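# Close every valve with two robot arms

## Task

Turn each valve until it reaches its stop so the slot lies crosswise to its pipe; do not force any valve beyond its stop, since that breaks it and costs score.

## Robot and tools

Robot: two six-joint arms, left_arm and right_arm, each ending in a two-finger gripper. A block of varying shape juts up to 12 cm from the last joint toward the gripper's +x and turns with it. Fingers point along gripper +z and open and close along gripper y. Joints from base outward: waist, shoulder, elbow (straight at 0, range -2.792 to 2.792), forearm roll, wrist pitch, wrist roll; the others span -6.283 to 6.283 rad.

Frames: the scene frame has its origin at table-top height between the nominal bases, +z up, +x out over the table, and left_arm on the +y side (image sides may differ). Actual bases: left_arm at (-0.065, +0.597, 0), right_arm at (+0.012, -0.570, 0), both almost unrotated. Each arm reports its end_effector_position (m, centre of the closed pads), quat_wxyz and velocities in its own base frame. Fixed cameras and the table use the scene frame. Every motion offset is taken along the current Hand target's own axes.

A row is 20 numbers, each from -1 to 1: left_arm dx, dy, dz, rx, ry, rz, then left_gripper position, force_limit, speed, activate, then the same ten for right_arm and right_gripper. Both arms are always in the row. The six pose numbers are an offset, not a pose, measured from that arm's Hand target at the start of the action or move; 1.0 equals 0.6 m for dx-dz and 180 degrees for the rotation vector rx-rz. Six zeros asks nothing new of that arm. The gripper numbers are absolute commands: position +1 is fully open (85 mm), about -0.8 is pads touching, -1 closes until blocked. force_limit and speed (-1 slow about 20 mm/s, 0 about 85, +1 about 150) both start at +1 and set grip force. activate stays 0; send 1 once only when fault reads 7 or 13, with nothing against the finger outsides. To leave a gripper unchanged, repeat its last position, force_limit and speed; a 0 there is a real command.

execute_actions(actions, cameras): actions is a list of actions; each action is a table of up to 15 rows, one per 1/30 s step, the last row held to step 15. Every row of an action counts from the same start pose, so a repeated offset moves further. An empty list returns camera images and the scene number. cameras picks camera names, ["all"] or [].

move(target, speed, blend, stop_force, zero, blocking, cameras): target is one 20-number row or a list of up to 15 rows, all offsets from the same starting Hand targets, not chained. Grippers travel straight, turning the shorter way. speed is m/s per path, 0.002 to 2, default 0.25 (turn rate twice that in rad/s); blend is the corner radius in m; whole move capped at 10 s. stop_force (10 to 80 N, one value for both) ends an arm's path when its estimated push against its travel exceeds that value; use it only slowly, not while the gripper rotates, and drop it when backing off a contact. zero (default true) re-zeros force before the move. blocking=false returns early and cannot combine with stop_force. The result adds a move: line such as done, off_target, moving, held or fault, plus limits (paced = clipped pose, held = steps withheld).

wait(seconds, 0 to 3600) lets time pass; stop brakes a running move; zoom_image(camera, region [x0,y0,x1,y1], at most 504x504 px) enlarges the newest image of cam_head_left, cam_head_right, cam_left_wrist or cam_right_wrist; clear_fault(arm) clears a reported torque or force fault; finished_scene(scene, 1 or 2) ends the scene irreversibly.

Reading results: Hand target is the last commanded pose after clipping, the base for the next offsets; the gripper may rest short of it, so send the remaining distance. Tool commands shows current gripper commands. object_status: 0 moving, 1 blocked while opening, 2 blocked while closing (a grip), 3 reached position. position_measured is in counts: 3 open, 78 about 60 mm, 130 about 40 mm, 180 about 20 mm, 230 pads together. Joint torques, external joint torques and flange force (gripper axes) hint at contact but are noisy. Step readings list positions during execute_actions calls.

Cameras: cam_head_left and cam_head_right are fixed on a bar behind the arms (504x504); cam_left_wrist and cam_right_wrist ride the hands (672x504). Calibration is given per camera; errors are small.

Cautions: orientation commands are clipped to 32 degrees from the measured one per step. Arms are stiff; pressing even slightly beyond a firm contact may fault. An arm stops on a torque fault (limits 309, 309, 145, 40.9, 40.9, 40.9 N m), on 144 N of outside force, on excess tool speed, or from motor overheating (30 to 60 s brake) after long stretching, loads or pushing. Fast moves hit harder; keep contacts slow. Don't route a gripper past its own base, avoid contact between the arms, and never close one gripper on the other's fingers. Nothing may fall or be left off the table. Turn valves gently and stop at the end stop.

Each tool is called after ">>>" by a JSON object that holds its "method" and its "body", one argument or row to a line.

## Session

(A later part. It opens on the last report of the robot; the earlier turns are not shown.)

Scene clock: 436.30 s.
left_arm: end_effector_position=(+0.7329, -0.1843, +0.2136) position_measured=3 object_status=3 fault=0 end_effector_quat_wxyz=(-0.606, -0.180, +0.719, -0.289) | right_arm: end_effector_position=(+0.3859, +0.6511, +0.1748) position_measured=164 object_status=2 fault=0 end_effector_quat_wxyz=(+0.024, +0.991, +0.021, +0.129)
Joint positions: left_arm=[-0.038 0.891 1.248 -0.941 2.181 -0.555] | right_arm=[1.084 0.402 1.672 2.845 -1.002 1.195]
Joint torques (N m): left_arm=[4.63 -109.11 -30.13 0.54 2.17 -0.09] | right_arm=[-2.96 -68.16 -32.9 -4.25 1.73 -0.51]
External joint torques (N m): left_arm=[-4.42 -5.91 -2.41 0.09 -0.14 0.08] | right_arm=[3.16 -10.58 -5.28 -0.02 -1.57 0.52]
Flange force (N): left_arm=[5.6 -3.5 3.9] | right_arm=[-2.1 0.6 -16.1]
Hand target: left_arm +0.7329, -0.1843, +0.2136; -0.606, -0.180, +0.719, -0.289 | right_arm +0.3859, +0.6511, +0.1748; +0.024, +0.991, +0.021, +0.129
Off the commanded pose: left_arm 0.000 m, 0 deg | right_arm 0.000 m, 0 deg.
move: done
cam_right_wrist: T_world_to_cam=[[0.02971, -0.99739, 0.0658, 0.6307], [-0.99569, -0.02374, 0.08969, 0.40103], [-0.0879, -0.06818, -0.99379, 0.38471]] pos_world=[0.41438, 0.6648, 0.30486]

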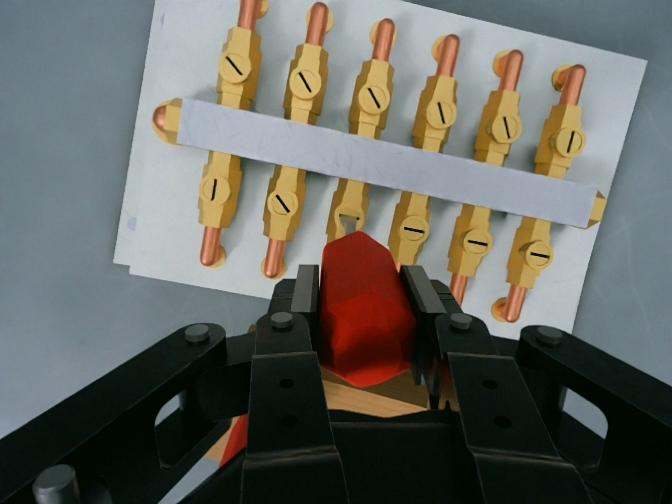

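>>> {"method": "move", "body": {
  "target": [0,0,0,0,0,0,1,1,1,0,0,0,-0.0003,0,0,-0.008,-1,0,-1,0],
  "speed": 0.05
}}

>>> {"method": "move", "body": {
  "target": [0,0,0,0,0,0,1,1,1,0,0,0,0,0,0,-0.006,-1,0,-1,0],
  "speed": 0.05,
  "cameras": ["cam_right_wrist"]
}}

>>> {"method": "zoom_image", "body": {
  "camera": "cam_right_wrist",
  "region": [332, 205, 368, 233]
}}

>>> {"method": "zoom_image", "body": {
  "camera": "cam_right_wrist",
  "region": [394, 218, 430, 246]
}}

Scene clock: 441.00 s.
left_arm: end_effector_position=(+0.7329, -0.1843, +0.2136) position_measured=3 object_status=3 fault=0 end_effector_quat_wxyz=(-0.606, -0.180, +0.719, -0.289) | right_arm: end_effector_position=(+0.3858, +0.6511, +0.1749) position_measured=164 object_status=2 fault=0 end_effector_quat_wxyz=(+0.026, +0.991, +0.033, +0.128)
Joint positions: left_arm=[-0.038 0.891 1.248 -0.941 2.181 -0.555] | right_arm=[1.084 0.402 1.672 2.845 -1.003 1.17]
Joint torques (N m): left_arm=[4.46 -109.22 -30.08 0.55 2.14 -0.18] | right_arm=[-1.64 -73.69 -35.14 -4.78 1.14 -1.11]
External joint torques (N m): left_arm=[-4.29 -5.69 -2.41 0.08 -0.11 0.17] | right_arm=[1.69 -5.01 -2.94 0.51 -0.99 1.12]
Flange force (N): left_arm=[5.3 -3.4 3.6] | right_arm=[-1.7 -1.3 -8.4]
Hand target: left_arm +0.7329, -0.1843, +0.2136; -0.606, -0.180, +0.719, -0.289 | right_arm +0.3858, +0.6512, +0.1749; +0.026, +0.991, +0.033, +0.128
Off the commanded pose: left_arm 0.000 m, 0 deg | right_arm 0.000 m, 0 deg.
move: done

Scene clock: 441.50 s.
left_arm: end_effector_position=(+0.7329, -0.1843, +0.2136) position_measured=3 object_status=3 fault=0 end_effector_quat_wxyz=(-0.606, -0.180, +0.719, -0.289) | right_arm: end_effector_position=(+0.3858, +0.6511, +0.1749) position_measured=164 object_status=2 fault=0 end_effector_quat_wxyz=(+0.027, +0.990, +0.042, +0.128)
Joint positions: left_arm=[-0.038 0.891 1.248 -0.941 2.181 -0.555] | right_arm=[1.084 0.402 1.672 2.845 -1.003 1.151]
Joint torques (N m): left_arm=[4.25 -109.21 -30.27 0.58 2.17 -0.19] | right_arm=[-0.27 -76.54 -36.58 -4.88 0.99 -1.49]
External joint torques (N m): left_arm=[-4.13 -5.02 -2.04 0.04 -0.15 0.18] | right_arm=[0.45 -1.65 -1.29 0.63 -0.84 1.5]
Flange force (N): left_arm=[4.7 -3.1 3.7] | right_arm=[-1.2 -1.9 -3.6]
Hand target: left_arm +0.7329, -0.1843, +0.2136; -0.606, -0.180, +0.719, -0.289 | right_arm +0.3858, +0.6512, +0.1749; +0.027, +0.990, +0.042, +0.128
Off the commanded pose: left_arm 0.000 m, 0 deg | right_arm 0.000 m, 0 deg.
move: done
cam_right_wrist: T_world_to_cam=[[0.07213, -0.99443, 0.07689, 0.6105], [-0.99364, -0.06496, 0.09198, 0.42664], [-0.08648, -0.08304, -0.99279, 0.39383]] pos_world=[0.41395, 0.66751, 0.3048]

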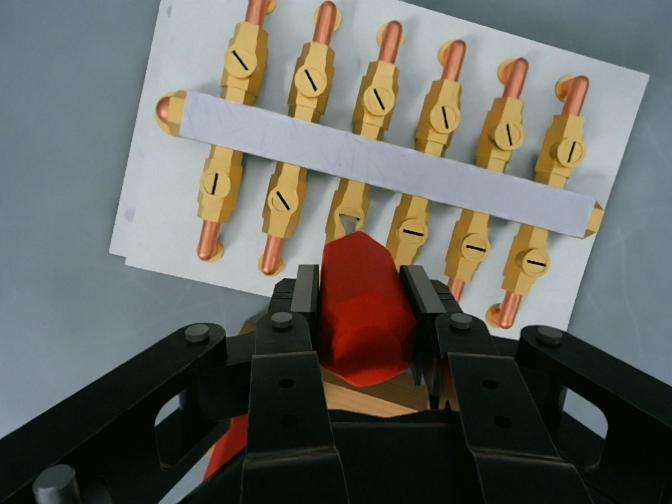

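Scaled by 14.000.

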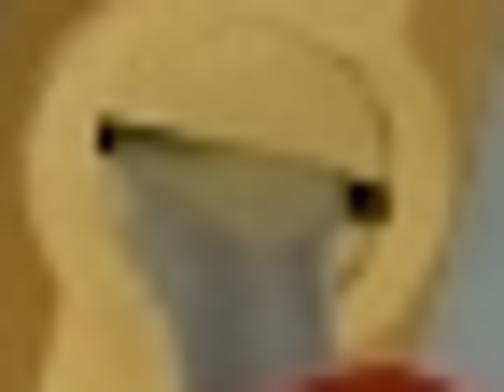

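Scaled by 14.000.

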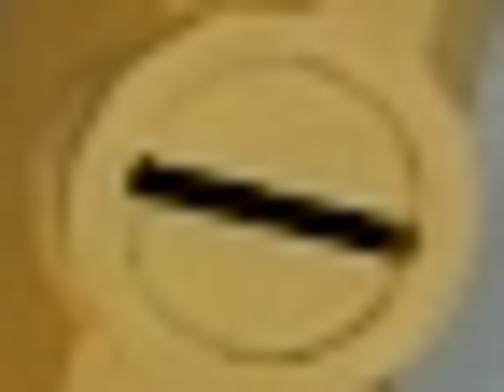

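>>> {"method": "move", "body": {
  "target": [
    [0,0,0,0,0,0,1,1,1,0,0,0,0,0,0,0.012,-1,0,-1,0],
    [0,0,0,0,0,0,1,1,1,0,0,0,-0.015,0,0,0.03,-1,0,-1,0],
    [0,0,0,0,0,0,1,1,1,0,0.01697,-0.06088,-0.030,0,0,0.303,-1,0,-1,0],
    [0,0,0,0,0,0,1,1,1,0,0.01697,-0.06088,-0.01122,0,0,0.303,-1,0,-1,0]
  ],
  "speed": [0.05,0.08,0.35,0.1],
  "blend": [0,0.004,0.003,0],
  "cameras": ["cam_right_wrist"]
}}

>>> {"method": "zoom_image", "body": {
  "camera": "cam_right_wrist",
  "region": [320, 195, 380, 240]
}}

Scene clock: 452.07 s.
left_arm: end_effector_position=(+0.7329, -0.1843, +0.2136) position_measured=3 object_status=3 fault=0 end_effector_quat_wxyz=(-0.606, -0.180, +0.719, -0.289) | right_arm: end_effector_position=(+0.3911, +0.6887, +0.1817) position_measured=164 object_status=2 fault=0 end_effector_quat_wxyz=(-0.035, +0.900, -0.416, +0.126)
Joint positions: left_arm=[-0.038 0.891 1.248 -0.941 2.181 -0.555] | right_arm=[1.101 0.449 1.587 2.851 -1.043 2.107]
Joint torques (N m): left_arm=[4.61 -109.52 -30.24 0.57 2.14 -0.14] | right_arm=[-3.21 -87.45 -38.75 -4.7 -0.55 0.25]
External joint torques (N m): left_arm=[-4.47 -4.7 -2.08 0.05 -0.13 0.13] | right_arm=[3.45 3.53 -0.02 0.32 0.64 -0.26]
Flange force (N): left_arm=[4.3 -3.7 3.4] | right_arm=[-6.2 -2.3 2.5]
Hand target: left_arm +0.7329, -0.1843, +0.2136; -0.606, -0.180, +0.719, -0.289 | right_arm +0.3911, +0.6887, +0.1817; -0.035, +0.900, -0.416, +0.126
Off the commanded pose: left_arm 0.000 m, 0 deg | right_arm 0.000 m, 0 deg.
move: done
cam_right_wrist: T_world_to_cam=[[-0.74442, -0.64951, -0.15487, 0.77086], [-0.66742, 0.73066, 0.14381, -0.25135], [0.01975, 0.21041, -0.97741, 0.15771]] pos_world=[0.40297, 0.65115, 0.30967]

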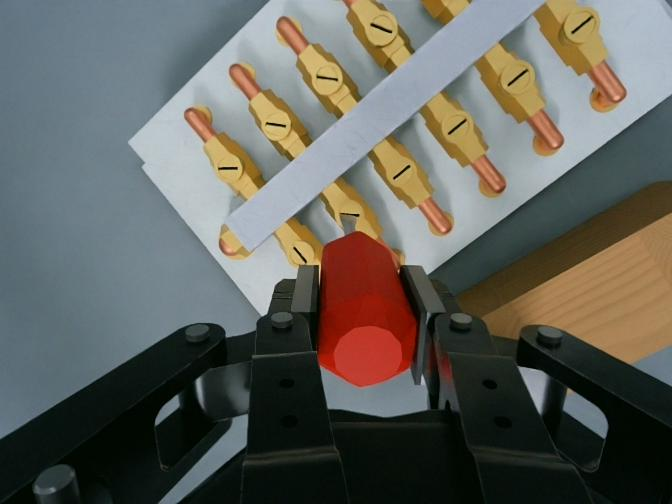

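Scaled by 8.400.

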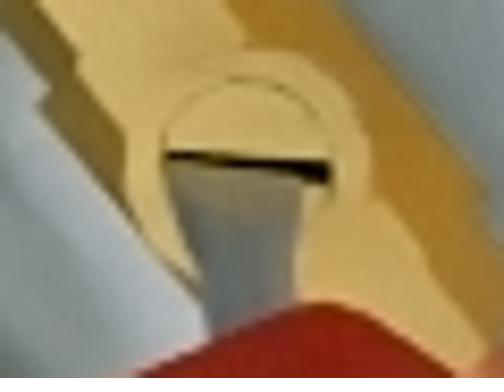

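>>> {"method": "move", "body": {
  "target": [0,0,0,0,0,0,1,1,1,0,-0.0001,0.0014,0,0,0,-0.006,-1,0,-1,0],
  "speed": 0.05
}}

>>> {"method": "move", "body": {
  "target": [0,0,0,0,0,0,1,1,1,0,-0.0001,0,0.0160,0,0,0,-1,0,-1,0],
  "speed": 0.015,
  "stop_force": 10,
  "cameras": ["cam_right_wrist"]
}}

>>> {"method": "zoom_image", "body": {
  "camera": "cam_right_wrist",
  "region": [332, 205, 368, 233]
}}

Scene clock: 456.03 s.
left_arm: end_effector_position=(+0.7329, -0.1843, +0.2136) position_measured=3 object_status=3 fault=0 end_effector_quat_wxyz=(-0.606, -0.180, +0.719, -0.289) | right_arm: end_effector_position=(+0.3904, +0.6882, +0.1815) position_measured=164 object_status=2 fault=0 end_effector_quat_wxyz=(-0.034, +0.904, -0.408, +0.127)
Joint positions: left_arm=[-0.038 0.891 1.248 -0.941 2.181 -0.555] | right_arm=[1.101 0.448 1.589 2.851 -1.043 2.089]
Joint torques (N m): left_arm=[4.32 -109.26 -30.23 0.59 2.15 -0.13] | right_arm=[-3.52 -87.11 -38.56 -4.69 -0.48 0.21]
External joint torques (N m): left_arm=[-4.13 -5.53 -2.2 0.04 -0.12 0.12] | right_arm=[3.69 3.64 -0.07 0.33 0.56 -0.23]
Flange force (N): left_arm=[5.3 -3.1 3.7] | right_arm=[-6.7 -2.6 2.4]
Hand target: left_arm +0.7329, -0.1843, +0.2136; -0.606, -0.180, +0.719, -0.289 | right_arm +0.3904, +0.6882, +0.1815; -0.034, +0.904, -0.408, +0.127
Off the commanded pose: left_arm 0.000 m, 0 deg | right_arm 0.000 m, 0 deg.
move: done

Scene clock: 457.00 s.
left_arm: end_effector_position=(+0.7329, -0.1843, +0.2136) position_measured=3 object_status=3 fault=0 end_effector_quat_wxyz=(-0.606, -0.180, +0.719, -0.289) | right_arm: end_effector_position=(+0.3919, +0.6881, +0.1760) position_measured=164 object_status=2 fault=0 end_effector_quat_wxyz=(-0.034, +0.904, -0.408, +0.127)
Joint positions: left_arm=[-0.038 0.891 1.248 -0.941 2.181 -0.555] | right_arm=[1.1 0.452 1.593 2.849 -1.034 2.09]
Joint torques (N m): left_arm=[4.36 -109.12 -30.34 0.56 2.13 -0.15] | right_arm=[-7.51 -69.83 -29.74 -4.98 0.63 0.22]
External joint torques (N m): left_arm=[-4.26 -4.57 -1.78 0.06 -0.12 0.14] | right_arm=[7.02 -14.1 -8.81 0.62 -0.55 -0.23]
Flange force (N): left_arm=[4.3 -3.1 3.8] | right_arm=[-4.2 0.1 -20.8]
Hand target: left_arm +0.7329, -0.1843, +0.2136; -0.606, -0.180, +0.719, -0.289 | right_arm +0.3919, +0.6881, +0.1760; -0.034, +0.904, -0.408, +0.127 (not the last commanded pose)
Off the commanded pose: left_arm 0.000 m, 0 deg | right_arm 0.004 m, 0 deg.
move: contact (right_arm)
cam_right_wrist: T_world_to_cam=[[-0.73253, -0.66369, -0.15137, 0.77469], [-0.68056, 0.71902, 0.14089, -0.23578], [0.01533, 0.20622, -0.97838, 0.1571]] pos_world=[0.40462, 0.65129, 0.30418]

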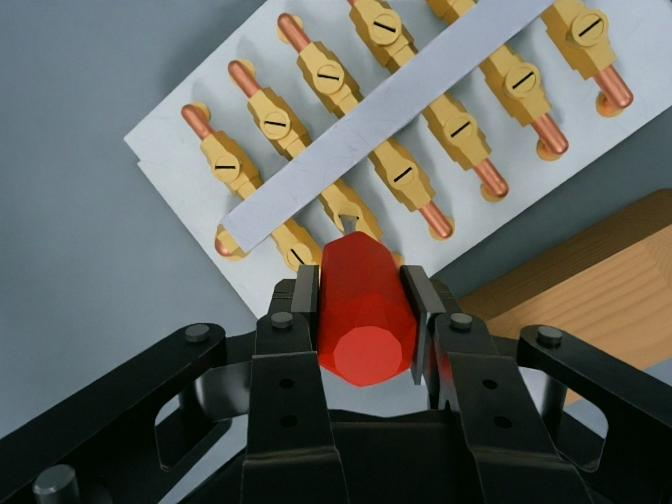

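Scaled by 14.000.

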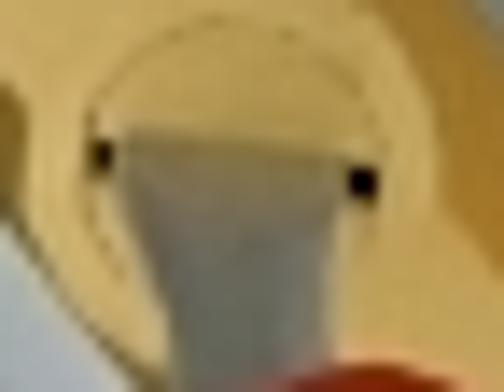

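>>> {"method": "move", "body": {
  "target": [
    [0,0,0,0,0,0,1,1,1,0,0,0,-0.0025,0,0,0,-1,0,-1,0],
    [0,0,0,0,0,0,1,1,1,0,-0.0008,0.0001,-0.0025,0,0,0,-1,0,-1,0]
  ],
  "speed": 0.05
}}

>>> {"method": "move", "body": {
  "target": [0,0,0,0,0,0,1,1,1,0,0,0,0.009,0,0,0,-1,0,-1,0],
  "speed": 0.015,
  "stop_force": 10,
  "cameras": ["cam_right_wrist"]
}}

>>> {"method": "zoom_image", "body": {
  "camera": "cam_right_wrist",
  "region": [332, 205, 368, 233]
}}

Scene clock: 461.10 s.
left_arm: end_effector_position=(+0.7329, -0.1843, +0.2136) position_measured=3 object_status=3 fault=0 end_effector_quat_wxyz=(-0.606, -0.180, +0.719, -0.289) | right_arm: end_effector_position=(+0.3912, +0.6884, +0.1773) position_measured=164 object_status=2 fault=0 end_effector_quat_wxyz=(-0.034, +0.904, -0.408, +0.127)
Joint positions: left_arm=[-0.038 0.891 1.248 -0.941 2.181 -0.555] | right_arm=[1.101 0.452 1.592 2.85 -1.036 2.09]
Joint torques (N m): left_arm=[4.24 -109.37 -30.19 0.57 2.16 -0.14] | right_arm=[-3.47 -87.33 -38.43 -4.65 -0.5 0.14]
External joint torques (N m): left_arm=[-4.07 -5.3 -2.24 0.06 -0.13 0.13] | right_arm=[3.15 3.14 -0.27 0.27 0.59 -0.15]
Flange force (N): left_arm=[5.0 -3.3 3.4] | right_arm=[-5.9 -2.6 2.1]
Hand target: left_arm +0.7329, -0.1843, +0.2136; -0.606, -0.180, +0.719, -0.289 | right_arm +0.3912, +0.6884, +0.1774; -0.034, +0.904, -0.408, +0.127
Off the commanded pose: left_arm 0.000 m, 0 deg | right_arm 0.000 m, 0 deg.
move: done

Scene clock: 462.27 s.
left_arm: end_effector_position=(+0.7329, -0.1843, +0.2136) position_measured=3 object_status=3 fault=0 end_effector_quat_wxyz=(-0.606, -0.180, +0.719, -0.289) | right_arm: end_effector_position=(+0.3915, +0.6887, +0.1761) position_measured=164 object_status=2 fault=0 end_effector_quat_wxyz=(-0.034, +0.904, -0.408, +0.126)
Joint positions: left_arm=[-0.038 0.891 1.248 -0.941 2.181 -0.555] | right_arm=[1.1 0.453 1.593 2.85 -1.033 2.09]
Joint torques (N m): left_arm=[4.57 -109.63 -30.21 0.57 2.17 -0.17] | right_arm=[-2.81 -87.57 -38.79 -4.46 -0.26 0.22]
External joint torques (N m): left_arm=[-4.46 -4.33 -2.04 0.05 -0.15 0.16] | right_arm=[2.8 3.61 0.2 0.1 0.35 -0.23]
Flange force (N): left_arm=[3.8 -3.8 3.2] | right_arm=[-5.5 -2.5 2.6]
Hand target: left_arm +0.7329, -0.1843, +0.2136; -0.606, -0.180, +0.719, -0.289 | right_arm +0.3915, +0.6887, +0.1761; -0.034, +0.904, -0.408, +0.126 (not the last commanded pose)
Off the commanded pose: left_arm 0.000 m, 0 deg | right_arm 0.004 m, 0 deg.
move: contact (right_arm)
cam_right_wrist: T_world_to_cam=[[-0.73258, -0.66355, -0.15176, 0.77476], [-0.68051, 0.71895, 0.14147, -0.23655], [0.01523, 0.20691, -0.97824, 0.15645]] pos_world=[0.40422, 0.65179, 0.30408]

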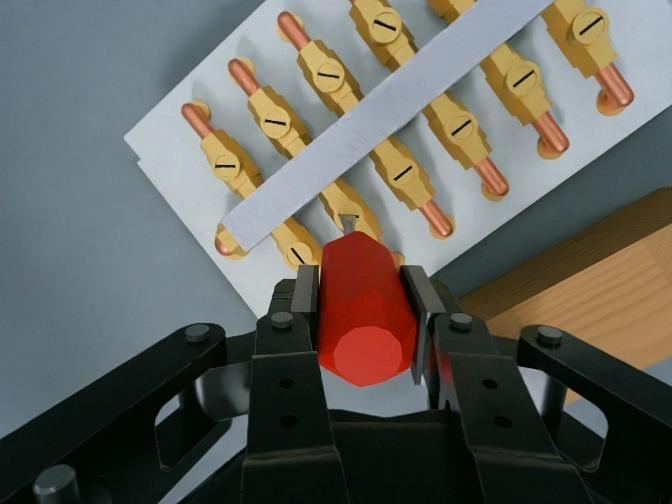

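Scaled by 14.000.

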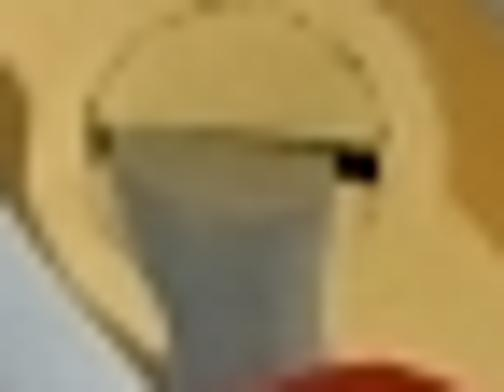

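>>> {"method": "move", "body": {
  "target": [
    [0,0,0,0,0,0,1,1,1,0,0.0003,0,-0.001,0,0,0,-1,0,-1,0],
    [0,0,0,0,0,0,1,1,1,0,0.0003,0,0.008,0,0,0,-1,0,-1,0]
  ],
  "speed": 0.015,
  "stop_force": 10,
  "cameras": ["cam_right_wrist"]
}}

>>> {"method": "zoom_image", "body": {
  "camera": "cam_right_wrist",
  "region": [332, 205, 368, 233]
}}

Scene clock: 466.63 s.
left_arm: end_effector_position=(+0.7329, -0.1843, +0.2136) position_measured=3 object_status=3 fault=0 end_effector_quat_wxyz=(-0.606, -0.180, +0.719, -0.289) | right_arm: end_effector_position=(+0.3920, +0.6888, +0.1749) position_measured=164 object_status=2 fault=0 end_effector_quat_wxyz=(-0.034, +0.904, -0.408, +0.126)
Joint positions: left_arm=[-0.038 0.891 1.248 -0.941 2.181 -0.555] | right_arm=[1.1 0.454 1.593 2.85 -1.031 2.09]
Joint torques (N m): left_arm=[4.59 -108.92 -30.19 0.55 2.16 -0.15] | right_arm=[-6.4 -71.26 -30 -4.34 0.08 0.39]
External joint torques (N m): left_arm=[-4.42 -5.83 -2.25 0.08 -0.13 0.13] | right_arm=[6.13 -12.74 -8.52 -0.01 0.01 -0.4]
Flange force (N): left_arm=[5.6 -3.2 4.1] | right_arm=[-3.6 -0.9 -18.2]
Hand target: left_arm +0.7329, -0.1843, +0.2136; -0.606, -0.180, +0.719, -0.289 | right_arm +0.3920, +0.6888, +0.1748; -0.034, +0.904, -0.408, +0.126 (not the last commanded pose)
Off the commanded pose: left_arm 0.000 m, 0 deg | right_arm 0.004 m, 0 deg.
move: contact (right_arm); path passed 1 of 2 targets
cam_right_wrist: T_world_to_cam=[[-0.73243, -0.66361, -0.15219, 0.77505], [-0.68067, 0.71872, 0.14188, -0.23595], [0.01523, 0.20751, -0.97811, 0.15484]] pos_world=[0.40472, 0.65178, 0.30288]

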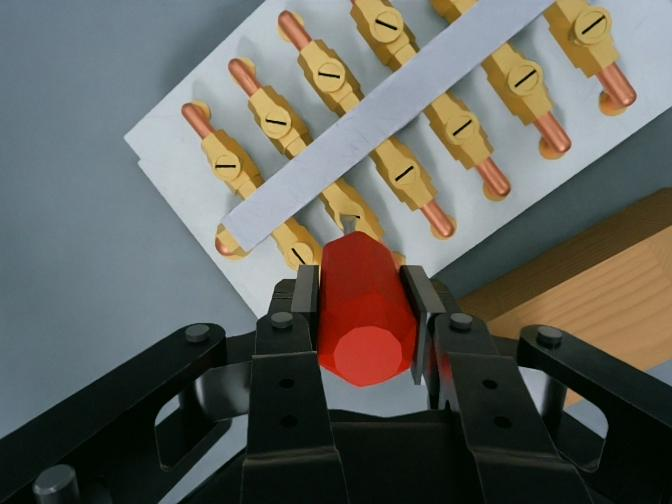

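Scaled by 14.000.

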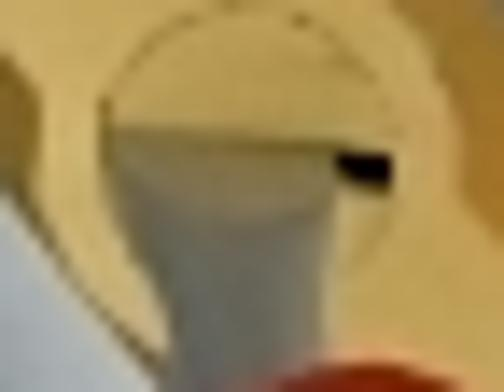

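>>> {"method": "move", "body": {
  "target": [
    [0,0,0,0,0,0,1,1,1,0,0,0,-0.0012,0,0,0,-1,0,-1,0],
    [0,0,0,0,0,0,1,1,1,0,0,0.0012,-0.0012,0,0,0,-1,0,-1,0]
  ],
  "speed": 0.05
}}

>>> {"method": "move", "body": {
  "target": [0,0,0,0,0,0,1,1,1,0,0,0,0.006,0,0,0,-1,0,-1,0],
  "speed": 0.015,
  "stop_force": 10,
  "cameras": ["cam_right_wrist"]
}}

>>> {"method": "zoom_image", "body": {
  "camera": "cam_right_wrist",
  "region": [332, 205, 368, 233]
}}

Scene clock: 470.90 s.
left_arm: end_effector_position=(+0.7329, -0.1843, +0.2136) position_measured=3 object_status=3 fault=0 end_effector_quat_wxyz=(-0.606, -0.180, +0.719, -0.289) | right_arm: end_effector_position=(+0.3914, +0.6883, +0.1754) position_measured=164 object_status=2 fault=0 end_effector_quat_wxyz=(-0.034, +0.904, -0.408, +0.126)
Joint positions: left_arm=[-0.038 0.891 1.248 -0.941 2.181 -0.555] | right_arm=[1.1 0.453 1.594 2.85 -1.031 2.09]
Joint torques (N m): left_arm=[4.31 -109.41 -30.31 0.59 2.13 -0.11] | right_arm=[-2.65 -86.65 -36.83 -4.14 -1.23 0.25]
External joint torques (N m): left_arm=[-4.12 -5.05 -2.06 0.04 -0.11 0.1] | right_arm=[2.72 2.44 -1.82 -0.23 1.31 -0.26]
Flange force (N): left_arm=[4.8 -3.2 3.5] | right_arm=[-5.7 -4.7 1.9]
Hand target: left_arm +0.7329, -0.1843, +0.2136; -0.606, -0.180, +0.719, -0.289 | right_arm +0.3913, +0.6883, +0.1754; -0.034, +0.904, -0.408, +0.126
Off the commanded pose: left_arm 0.000 m, 0 deg | right_arm 0.000 m, 0 deg.
move: done

Scene clock: 471.60 s.
left_arm: end_effector_position=(+0.7329, -0.1843, +0.2136) position_measured=3 object_status=3 fault=0 end_effector_quat_wxyz=(-0.606, -0.180, +0.719, -0.289) | right_arm: end_effector_position=(+0.3914, +0.6884, +0.1749) position_measured=164 object_status=2 fault=0 end_effector_quat_wxyz=(-0.035, +0.904, -0.408, +0.126)
Joint positions: left_arm=[-0.038 0.891 1.248 -0.941 2.181 -0.555] | right_arm=[1.1 0.453 1.595 2.85 -1.03 2.091]
Joint torques (N m): left_arm=[4.41 -109.27 -30.22 0.53 2.16 -0.13] | right_arm=[-5.42 -72.59 -30.06 -4 -0.27 0.31]
External joint torques (N m): left_arm=[-4.27 -5.22 -2.1 0.09 -0.13 0.12] | right_arm=[5.58 -11.79 -8.54 -0.35 0.36 -0.32]
Flange force (N): left_arm=[4.9 -3.2 3.8] | right_arm=[-3.7 -1.9 -16.7]
Hand target: left_arm +0.7329, -0.1843, +0.2136; -0.606, -0.180, +0.719, -0.289 | right_arm +0.3914, +0.6884, +0.1749; -0.035, +0.904, -0.408, +0.126 (not the last commanded pose)
Off the commanded pose: left_arm 0.000 m, 0 deg | right_arm 0.003 m, 0 deg.
move: contact (right_arm)
cam_right_wrist: T_world_to_cam=[[-0.73236, -0.66365, -0.15241, 0.77435], [-0.68075, 0.7186, 0.14209, -0.2361], [0.01523, 0.20781, -0.97805, 0.15481]] pos_world=[0.40402, 0.65138, 0.30298]

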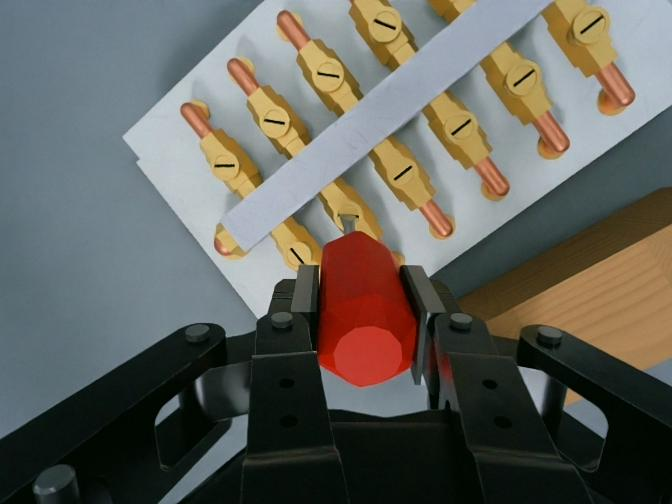

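Scaled by 14.000.

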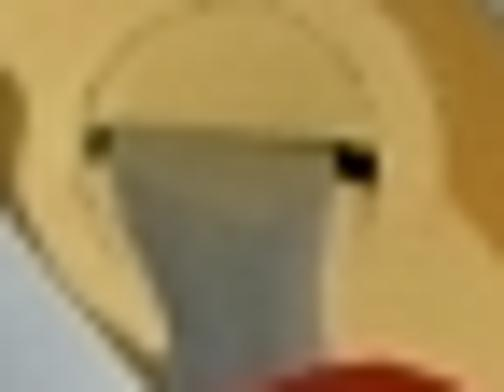

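>>> {"method": "move", "body": {
  "target": [
    [0,0,0,0,0,0,1,1,1,0,0,0,-0.0010,0,0,0,-1,0,-1,0],
    [0,0,0,0,0,0,1,1,1,0,0.0006,0,-0.0010,0,0,-0.003,-1,0,-1,0]
  ],
  "speed": 0.05
}}

>>> {"method": "move", "body": {
  "target": [0,0,0,0,0,0,1,1,1,0,0,0,0.006,0,0,0,-1,0,-1,0],
  "speed": 0.015,
  "stop_force": 12,
  "cameras": ["cam_right_wrist"]
}}

>>> {"method": "zoom_image", "body": {
  "camera": "cam_right_wrist",
  "region": [332, 205, 368, 233]
}}

Scene clock: 491.90 s.
left_arm: end_effector_position=(+0.7329, -0.1843, +0.2136) position_measured=3 object_status=3 fault=0 end_effector_quat_wxyz=(-0.606, -0.180, +0.719, -0.289) | right_arm: end_effector_position=(+0.3914, +0.6881, +0.1754) position_measured=164 object_status=2 fault=0 end_effector_quat_wxyz=(-0.034, +0.906, -0.403, +0.126)
Joint positions: left_arm=[-0.038 0.891 1.248 -0.941 2.181 -0.555] | right_arm=[1.1 0.452 1.595 2.85 -1.031 2.081]
Joint torques (N m): left_arm=[4.56 -109.06 -30.18 0.56 2.17 -0.1] | right_arm=[-2.79 -87.52 -38.38 -4.53 -0.55 0.22]
External joint torques (N m): left_arm=[-4.42 -4.94 -2.06 0.07 -0.15 0.09] | right_arm=[2.8 3.99 0.04 0.21 0.64 -0.24]
Flange force (N): left_arm=[4.6 -3.5 3.7] | right_arm=[-5.7 -3.1 3.2]
Hand target: left_arm +0.7329, -0.1843, +0.2136; -0.606, -0.180, +0.719, -0.289 | right_arm +0.3914, +0.6882, +0.1755; -0.034, +0.906, -0.403, +0.126
Off the commanded pose: left_arm 0.000 m, 0 deg | right_arm 0.000 m, 0 deg.
move: done

Scene clock: 492.63 s.
left_arm: end_effector_position=(+0.7329, -0.1843, +0.2136) position_measured=3 object_status=3 fault=0 end_effector_quat_wxyz=(-0.606, -0.180, +0.719, -0.289) | right_arm: end_effector_position=(+0.3918, +0.6884, +0.1748) position_measured=164 object_status=2 fault=0 end_effector_quat_wxyz=(-0.034, +0.906, -0.403, +0.126)
Joint positions: left_arm=[-0.038 0.891 1.248 -0.941 2.181 -0.555] | right_arm=[1.1 0.453 1.595 2.85 -1.029 2.081]
Joint torques (N m): left_arm=[4.29 -109.28 -30.19 0.56 2.13 -0.14] | right_arm=[-6.39 -74.45 -32.92 -4.8 0.85 0.4]
External joint torques (N m): left_arm=[-4.15 -4.53 -2.01 0.06 -0.12 0.13] | right_arm=[6.06 -9.33 -5.56 0.45 -0.76 -0.41]
Flange force (N): left_arm=[4.1 -3.5 3.2] | right_arm=[-4.1 0.7 -14.7]
Hand target: left_arm +0.7329, -0.1843, +0.2136; -0.606, -0.180, +0.719, -0.289 | right_arm +0.3918, +0.6884, +0.1748; -0.034, +0.906, -0.403, +0.126 (not the last commanded pose)
Off the commanded pose: left_arm 0.000 m, 0 deg | right_arm 0.003 m, 0 deg.
move: contact (right_arm)
cam_right_wrist: T_world_to_cam=[[-0.72627, -0.67065, -0.15086, 0.77682], [-0.68728, 0.71258, 0.14096, -0.22888], [0.01297, 0.20606, -0.97845, 0.15681]] pos_world=[0.40484, 0.65175, 0.30289]

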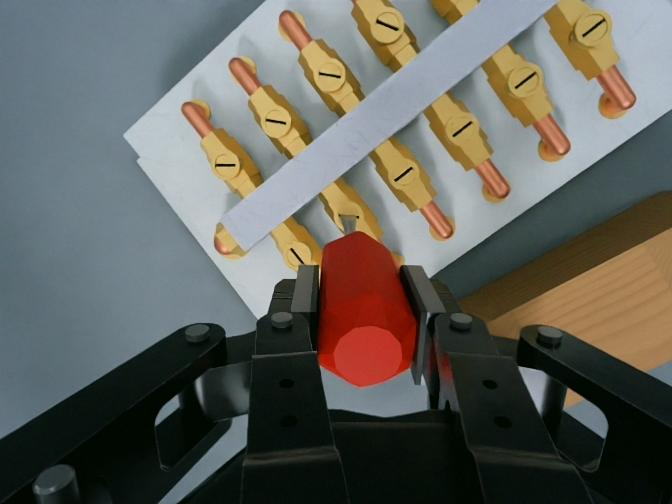

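Scaled by 14.000.

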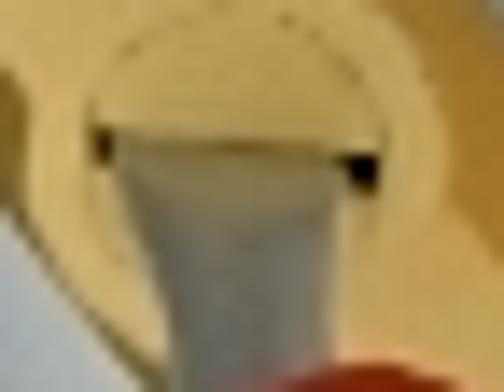

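>>> {"method": "move", "body": {
  "target": [
    [0,0,0,0,0,0,1,1,1,0,0,0,-0.0010,0,0,0,-1,0,-1,0],
    [0,0,0,0,0,0,1,1,1,0,0,0,-0.0010,0,0,-0.010,-1,0,-1,0]
  ],
  "speed": 0.05
}}

>>> {"method": "move", "body": {
  "target": [0,0,0,0,0,0,1,1,1,0,0,0,0.006,0,0,0,-1,0,-1,0],
  "speed": 0.015,
  "stop_force": 12,
  "cameras": ["cam_right_wrist"]
}}

>>> {"method": "zoom_image", "body": {
  "camera": "cam_right_wrist",
  "region": [332, 205, 368, 233]
}}

Scene clock: 501.70 s.
left_arm: end_effector_position=(+0.7329, -0.1843, +0.2136) position_measured=3 object_status=3 fault=0 end_effector_quat_wxyz=(-0.606, -0.180, +0.719, -0.289) | right_arm: end_effector_position=(+0.3916, +0.6884, +0.1754) position_measured=164 object_status=2 fault=0 end_effector_quat_wxyz=(-0.032, +0.912, -0.389, +0.127)
Joint positions: left_arm=[-0.038 0.891 1.248 -0.941 2.181 -0.555] | right_arm=[1.1 0.452 1.595 2.85 -1.03 2.049]
Joint torques (N m): left_arm=[4.56 -109.41 -30.21 0.58 2.13 -0.15] | right_arm=[-3.04 -87.61 -38.48 -4.57 -0.44 0.2]
External joint torques (N m): left_arm=[-4.39 -5.27 -2.23 0.05 -0.1 0.14] | right_arm=[3.31 4.07 0.18 0.25 0.53 -0.21]
Flange force (N): left_arm=[4.9 -3.5 3.6] | right_arm=[-6.3 -3.0 3.1]
Hand target: left_arm +0.7329, -0.1843, +0.2136; -0.606, -0.180, +0.719, -0.289 | right_arm +0.3916, +0.6884, +0.1754; -0.032, +0.912, -0.389, +0.127
Off the commanded pose: left_arm 0.000 m, 0 deg | right_arm 0.000 m, 0 deg.
move: done

Scene clock: 502.53 s.
left_arm: end_effector_position=(+0.7329, -0.1843, +0.2136) position_measured=3 object_status=3 fault=0 end_effector_quat_wxyz=(-0.606, -0.180, +0.719, -0.289) | right_arm: end_effector_position=(+0.3920, +0.6886, +0.1739) position_measured=164 object_status=2 fault=0 end_effector_quat_wxyz=(-0.032, +0.912, -0.389, +0.127)
Joint positions: left_arm=[-0.038 0.891 1.248 -0.941 2.181 -0.555] | right_arm=[1.099 0.454 1.595 2.85 -1.028 2.049]
Joint torques (N m): left_arm=[4.42 -109.3 -30.17 0.55 2.12 -0.14] | right_arm=[-5.04 -74.58 -31.64 -4.16 0.09 0.26]
External joint torques (N m): left_arm=[-4.25 -5.51 -2.3 0.07 -0.09 0.12] | right_arm=[4.64 -9.25 -6.77 -0.17 0 -0.27]
Flange force (N): left_arm=[5.2 -3.4 3.6] | right_arm=[-3.3 -1.9 -13.7]
Hand target: left_arm +0.7329, -0.1843, +0.2136; -0.606, -0.180, +0.719, -0.289 | right_arm +0.3920, +0.6886, +0.1739; -0.032, +0.912, -0.389, +0.127 (not the last commanded pose)
Off the commanded pose: left_arm 0.000 m, 0 deg | right_arm 0.002 m, 0 deg.
move: contact (right_arm)
cam_right_wrist: T_world_to_cam=[[-0.70568, -0.69358, -0.14477, 0.78364], [-0.70851, 0.69235, 0.13662, -0.20576], [0.00548, 0.19898, -0.97999, 0.16393]] pos_world=[0.40632, 0.65336, 0.30221]

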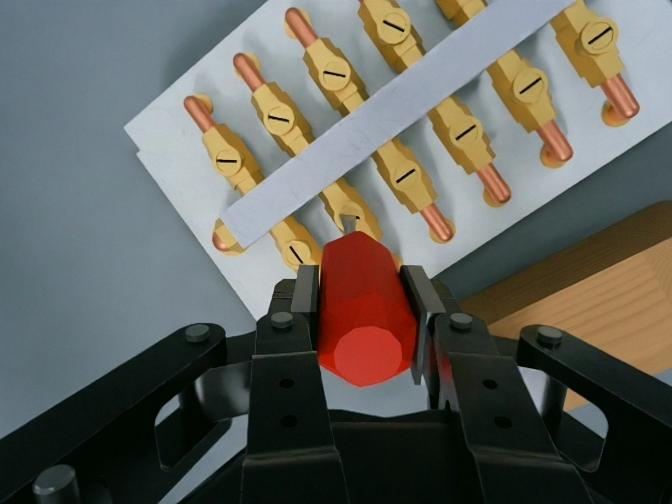

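Scaled by 14.000.

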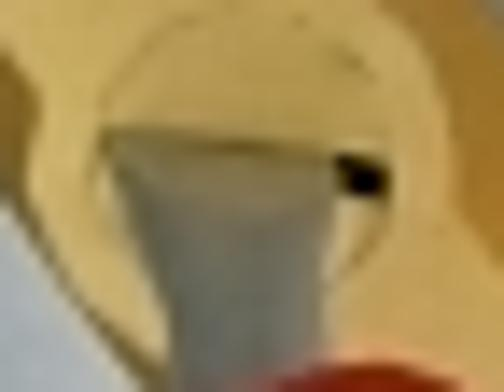

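>>> {"method": "move", "body": {
  "target": [
    [0,0,0,0,0,0,1,1,1,0,0,0,-0.0010,0,0,0,-1,0,-1,0],
    [0,0,0,0,0,0,1,1,1,0,0,0.0007,-0.0010,0,0,0,-1,0,-1,0],
    [0,0,0,0,0,0,1,1,1,0,-0.0002,0.0010,-0.0012,0,0,-0.12,-1,0,-1,0],
    [0,0,0,0,0,0,1,1,1,0,-0.0005,0.0011,-0.0012,0,0,-0.24,-1,0,-1,0]
  ],
  "speed": [0.05,0.05,0.15,0.15],
  "blend": [0,0,0.005,0],
  "cameras": ["cam_right_wrist"]
}}

>>> {"method": "zoom_image", "body": {
  "camera": "cam_right_wrist",
  "region": [332, 205, 368, 233]
}}

>>> {"method": "zoom_image", "body": {
  "camera": "cam_right_wrist",
  "region": [394, 218, 430, 246]
}}

Scene clock: 511.63 s.
left_arm: end_effector_position=(+0.7329, -0.1843, +0.2136) position_measured=3 object_status=3 fault=0 end_effector_quat_wxyz=(-0.606, -0.180, +0.719, -0.289) | right_arm: end_effector_position=(+0.3910, +0.6884, +0.1744) position_measured=164 object_status=2 fault=0 end_effector_quat_wxyz=(+0.016, +0.991, -0.026, +0.130)
Joint positions: left_arm=[-0.038 0.891 1.248 -0.941 2.181 -0.555] | right_arm=[1.1 0.453 1.596 2.85 -1.028 1.296]
Joint torques (N m): left_arm=[4.56 -109.5 -30.25 0.55 2.14 -0.16] | right_arm=[-1.09 -71.4 -32.05 -3.58 1.73 -0.8]
External joint torques (N m): left_arm=[-4.43 -4.7 -2.01 0.07 -0.12 0.15] | right_arm=[1.26 -12.69 -6.64 -0.77 -1.58 0.8]
Flange force (N): left_arm=[4.3 -3.5 3.6] | right_arm=[0.6 1.6 -17.4]
Hand target: left_arm +0.7329, -0.1843, +0.2136; -0.606, -0.180, +0.719, -0.289 | right_arm +0.3911, +0.6883, +0.1744; +0.016, +0.991, -0.026, +0.130
Off the commanded pose: left_arm 0.000 m, 0 deg | right_arm 0.000 m, 0 deg.
move: done
cam_right_wrist: T_world_to_cam=[[-0.06049, -0.99741, 0.03884, 0.70776], [-0.99423, 0.06366, 0.08632, 0.34696], [-0.08857, -0.03339, -0.99551, 0.36402]] pos_world=[0.42001, 0.696, 0.30495]

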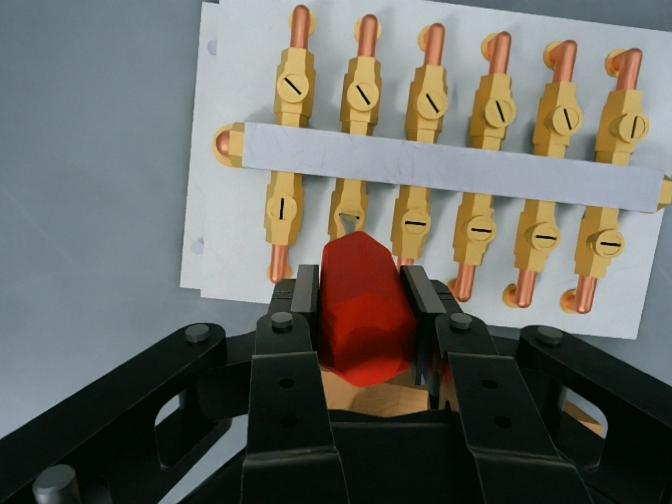

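Scaled by 14.000.

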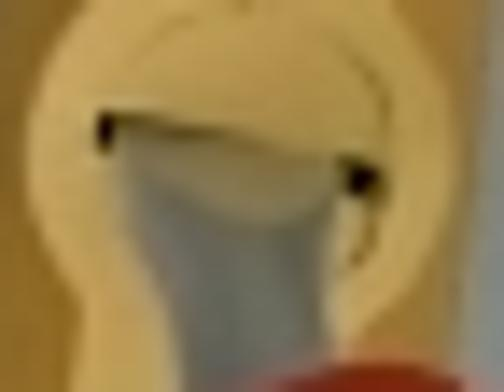

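Scaled by 14.000.

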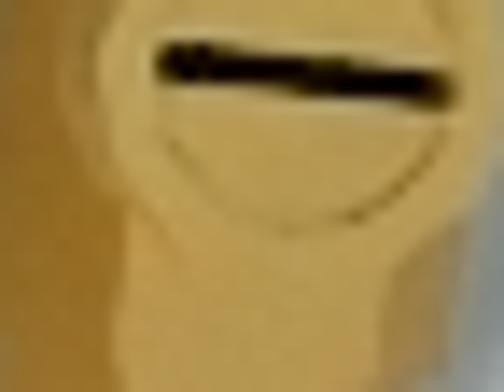

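>>> {"method": "move", "body": {
  "target": [
    [0,0,0,0,0,0,1,1,1,0,0,0,-0.0003,0,0,-0.02,-1,0,-1,0],
    [0,0,0,0,0,0,1,1,1,0,0,0,-0.0004,0,0,-0.031,-1,0,-1,0]
  ],
  "speed": 0.05
}}

>>> {"method": "move", "body": {
  "target": [0,0,0,0,0,0,1,1,1,0,0,0,0,0,0,-0.008,-1,0,-1,0],
  "speed": 0.05,
  "cameras": ["cam_right_wrist"]
}}

>>> {"method": "zoom_image", "body": {
  "camera": "cam_right_wrist",
  "region": [332, 205, 368, 233]
}}

>>> {"method": "zoom_image", "body": {
  "camera": "cam_right_wrist",
  "region": [394, 218, 430, 246]
}}

Scene clock: 516.83 s.
left_arm: end_effector_position=(+0.7329, -0.1843, +0.2136) position_measured=3 object_status=3 fault=0 end_effector_quat_wxyz=(-0.606, -0.180, +0.719, -0.289) | right_arm: end_effector_position=(+0.3911, +0.6884, +0.1746) position_measured=164 object_status=2 fault=0 end_effector_quat_wxyz=(+0.023, +0.991, +0.022, +0.129)
Joint positions: left_arm=[-0.038 0.891 1.248 -0.941 2.181 -0.555] | right_arm=[1.1 0.452 1.596 2.85 -1.029 1.199]
Joint torques (N m): left_arm=[4.5 -109.46 -30.09 0.6 2.14 -0.17] | right_arm=[0.36 -78.78 -35.52 -3.67 1.22 -0.9]
External joint torques (N m): left_arm=[-4.38 -4.68 -2.19 0.03 -0.12 0.16] | right_arm=[-0.36 -4.96 -2.96 -0.65 -1.07 0.91]
Flange force (N): left_arm=[4.2 -3.9 3.1] | right_arm=[0.9 -0.1 -7.2]
Hand target: left_arm +0.7329, -0.1843, +0.2136; -0.606, -0.180, +0.719, -0.289 | right_arm +0.3911, +0.6884, +0.1746; +0.023, +0.991, +0.022, +0.129
Off the commanded pose: left_arm 0.000 m, 0 deg | right_arm 0.000 m, 0 deg.
move: done

Scene clock: 517.40 s.
left_arm: end_effector_position=(+0.7329, -0.1843, +0.2136) position_measured=3 object_status=3 fault=0 end_effector_quat_wxyz=(-0.606, -0.180, +0.719, -0.289) | right_arm: end_effector_position=(+0.3911, +0.6884, +0.1746) position_measured=164 object_status=2 fault=0 end_effector_quat_wxyz=(+0.024, +0.991, +0.035, +0.128)
Joint positions: left_arm=[-0.038 0.891 1.248 -0.941 2.181 -0.555] | right_arm=[1.1 0.452 1.596 2.85 -1.029 1.173]
Joint torques (N m): left_arm=[4.56 -109.32 -30.13 0.53 2.13 -0.09] | right_arm=[1.25 -78.99 -35.51 -4.01 1.15 -1.49]
External joint torques (N m): left_arm=[-4.38 -5.06 -2.19 0.1 -0.1 0.08] | right_arm=[-1.39 -5.39 -3.2 -0.34 -1 1.5]
Flange force (N): left_arm=[4.7 -3.6 3.4] | right_arm=[1.3 0.5 -7.3]
Hand target: left_arm +0.7329, -0.1843, +0.2136; -0.606, -0.180, +0.719, -0.289 | right_arm +0.3911, +0.6884, +0.1746; +0.024, +0.991, +0.035, +0.128
Off the commanded pose: left_arm 0.000 m, 0 deg | right_arm 0.000 m, 0 deg.
move: done
cam_right_wrist: T_world_to_cam=[[0.05768, -0.99587, 0.07006, 0.65497], [-0.99454, -0.0512, 0.09095, 0.4253], [-0.08699, -0.07492, -0.99339, 0.39184]] pos_world=[0.41929, 0.7034, 0.30467]

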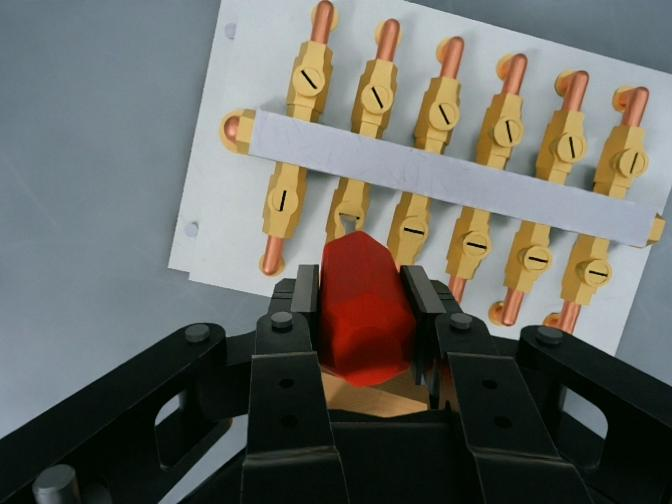

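Scaled by 14.000.

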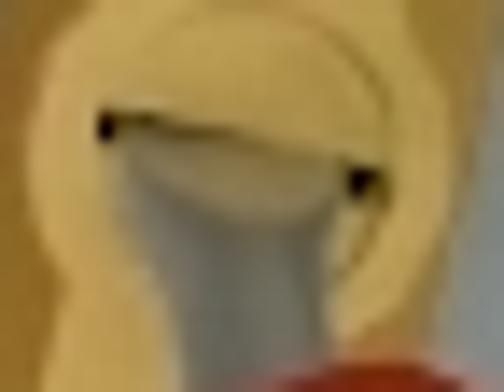

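Scaled by 14.000.

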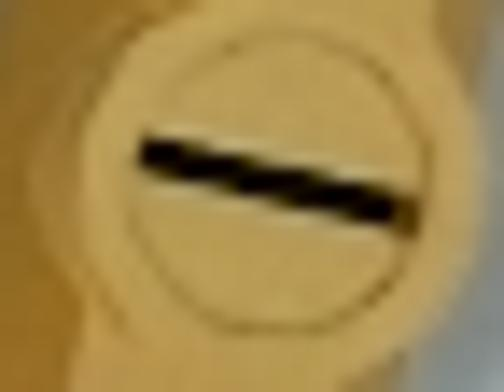

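>>> {"method": "move", "body": {
  "target": [
    [0,0,0,0,0,0,1,1,1,0,0,0,0,0,0,0.012,-1,0,-1,0],
    [0,0,0,0,0,0,1,1,1,0,0,0,-0.015,0,0,0.03,-1,0,-1,0],
    [0,0,0,0,0,0,1,1,1,0,0.0158,-0.0614,-0.030,0,0,0.531,-1,0,-1,0],
    [0,0,0,0,0,0,1,1,1,0,0.0158,-0.0614,-0.01155,0,0,0.531,-1,0,-1,0]
  ],
  "speed": [0.05,0.08,0.35,0.1],
  "blend": [0,0.004,0.003,0],
  "cameras": ["cam_right_wrist"]
}}

>>> {"method": "zoom_image", "body": {
  "camera": "cam_right_wrist",
  "region": [320, 195, 380, 240]
}}

Scene clock: 528.33 s.
left_arm: end_effector_position=(+0.7329, -0.1843, +0.2136) position_measured=3 object_status=3 fault=0 end_effector_quat_wxyz=(-0.606, -0.180, +0.719, -0.289) | right_arm: end_effector_position=(+0.3961, +0.7261, +0.1817) position_measured=164 object_status=2 fault=0 end_effector_quat_wxyz=(-0.079, +0.691, -0.711, +0.104)
Joint positions: left_arm=[-0.038 0.891 1.248 -0.941 2.181 -0.555] | right_arm=[1.116 0.5 1.507 2.856 -1.072 2.844]
Joint torques (N m): left_arm=[4.09 -109.39 -30.29 0.51 2.1 -0.14] | right_arm=[-3.07 -92.82 -39.34 -4.67 -0.45 0.22]
External joint torques (N m): left_arm=[-3.95 -4.73 -1.96 0.12 -0.08 0.13] | right_arm=[3.24 3.93 0.15 0.27 0.51 -0.24]
Flange force (N): left_arm=[4.4 -3.0 3.3] | right_arm=[-6.3 2.1 2.7]
Hand target: left_arm +0.7329, -0.1843, +0.2136; -0.606, -0.180, +0.719, -0.289 | right_arm +0.3961, +0.7260, +0.1816; -0.079, +0.691, -0.711, +0.104
Off the commanded pose: left_arm 0.000 m, 0 deg | right_arm 0.000 m, 0 deg.
move: done
cam_right_wrist: T_world_to_cam=[[-0.96949, 0.02411, -0.24395, 0.41507], [-0.05186, 0.95246, 0.30023, -0.70856], [0.23959, 0.30372, -0.92215, -0.01514]] pos_world=[0.36929, 0.66947, 0.30002]

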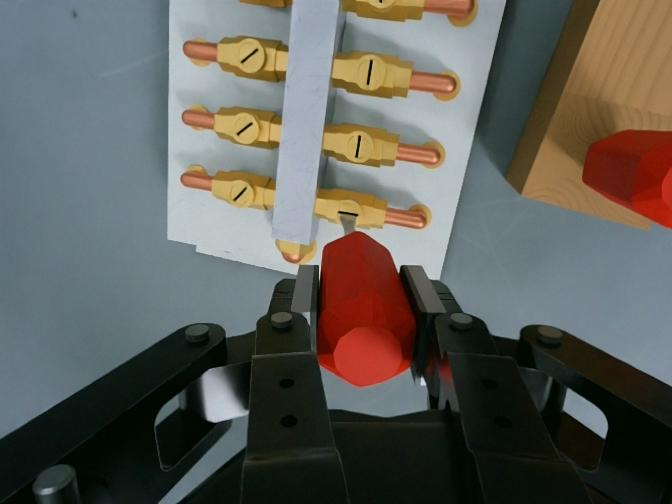

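Scaled by 8.400.

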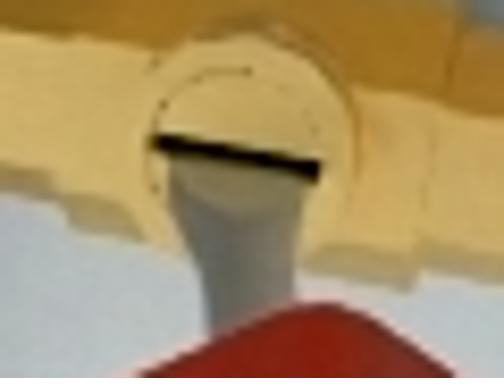

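>>> {"method": "move", "body": {
  "target": [0,0,0,0,0,0,1,1,1,0,0.0004,0.0001,0,0,0,0.004,-1,0,-1,0],
  "speed": 0.05
}}

>>> {"method": "move", "body": {
  "target": [0,0,0,0,0,0,1,1,1,0,-0.0001,0,0.0160,0,0,0,-1,0,-1,0],
  "speed": 0.015,
  "stop_force": 10,
  "cameras": ["cam_right_wrist"]
}}

>>> {"method": "zoom_image", "body": {
  "camera": "cam_right_wrist",
  "region": [332, 205, 368, 233]
}}

Scene clock: 532.67 s.
left_arm: end_effector_position=(+0.7329, -0.1843, +0.2136) position_measured=3 object_status=3 fault=0 end_effector_quat_wxyz=(-0.606, -0.180, +0.719, -0.289) | right_arm: end_effector_position=(+0.3961, +0.7258, +0.1816) position_measured=164 object_status=2 fault=0 end_effector_quat_wxyz=(-0.079, +0.687, -0.715, +0.104)
Joint positions: left_arm=[-0.038 0.891 1.248 -0.941 2.181 -0.555] | right_arm=[1.116 0.5 1.508 2.856 -1.072 2.856]
Joint torques (N m): left_arm=[4.66 -109.47 -30.39 0.56 2.15 -0.1] | right_arm=[-3.16 -92.62 -39 -4.69 -0.52 0.22]
External joint torques (N m): left_arm=[-4.5 -4.94 -1.96 0.06 -0.12 0.08] | right_arm=[3.57 4.24 0.08 0.31 0.57 -0.24]
Flange force (N): left_arm=[4.6 -3.4 3.9] | right_arm=[-7.0 2.4 2.9]
Hand target: left_arm +0.7329, -0.1843, +0.2136; -0.606, -0.180, +0.719, -0.289 | right_arm +0.3961, +0.7258, +0.1816; -0.079, +0.687, -0.715, +0.104
Off the commanded pose: left_arm 0.000 m, 0 deg | right_arm 0.000 m, 0 deg.
move: done

Scene clock: 533.80 s.
left_arm: end_effector_position=(+0.7329, -0.1843, +0.2136) position_measured=3 object_status=3 fault=0 end_effector_quat_wxyz=(-0.606, -0.180, +0.719, -0.289) | right_arm: end_effector_position=(+0.3981, +0.7256, +0.1742) position_measured=164 object_status=2 fault=0 end_effector_quat_wxyz=(-0.080, +0.687, -0.715, +0.104)
Joint positions: left_arm=[-0.038 0.891 1.248 -0.941 2.181 -0.555] | right_arm=[1.113 0.506 1.513 2.854 -1.06 2.858]
Joint torques (N m): left_arm=[4.49 -109.43 -30.17 0.58 2.14 -0.15] | right_arm=[-8.62 -73.96 -29.1 -5.28 0.04 0.21]
External joint torques (N m): left_arm=[-4.34 -4.69 -2.12 0.04 -0.12 0.14] | right_arm=[8.66 -16.15 -10.06 0.88 0.01 -0.23]
Flange force (N): left_arm=[4.3 -3.7 3.3] | right_arm=[-3.7 3.9 -22.2]
Hand target: left_arm +0.7329, -0.1843, +0.2136; -0.606, -0.180, +0.719, -0.289 | right_arm +0.3981, +0.7256, +0.1741; -0.080, +0.687, -0.715, +0.104 (not the last commanded pose)
Off the commanded pose: left_arm 0.000 m, 0 deg | right_arm 0.002 m, 0 deg.
move: contact (right_arm)
cam_right_wrist: T_world_to_cam=[[-0.96896, 0.03673, -0.24449, 0.40599], [-0.0405, 0.95196, 0.30353, -0.7105], [0.24389, 0.30401, -0.92092, -0.02454]] pos_world=[0.37059, 0.66892, 0.29232]

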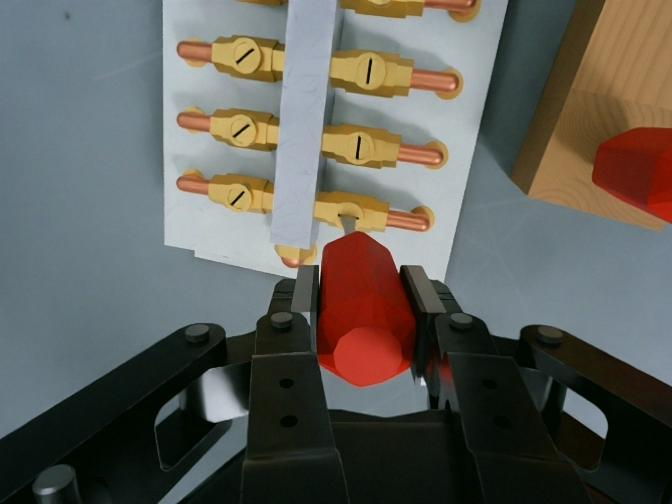

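Scaled by 14.000.

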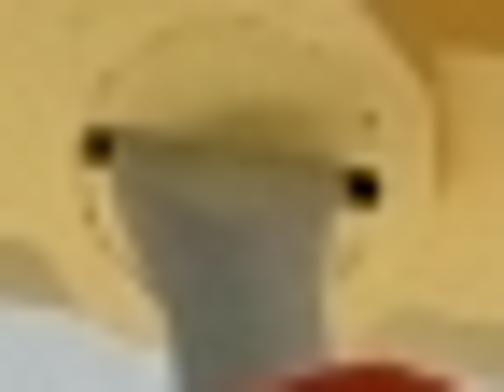

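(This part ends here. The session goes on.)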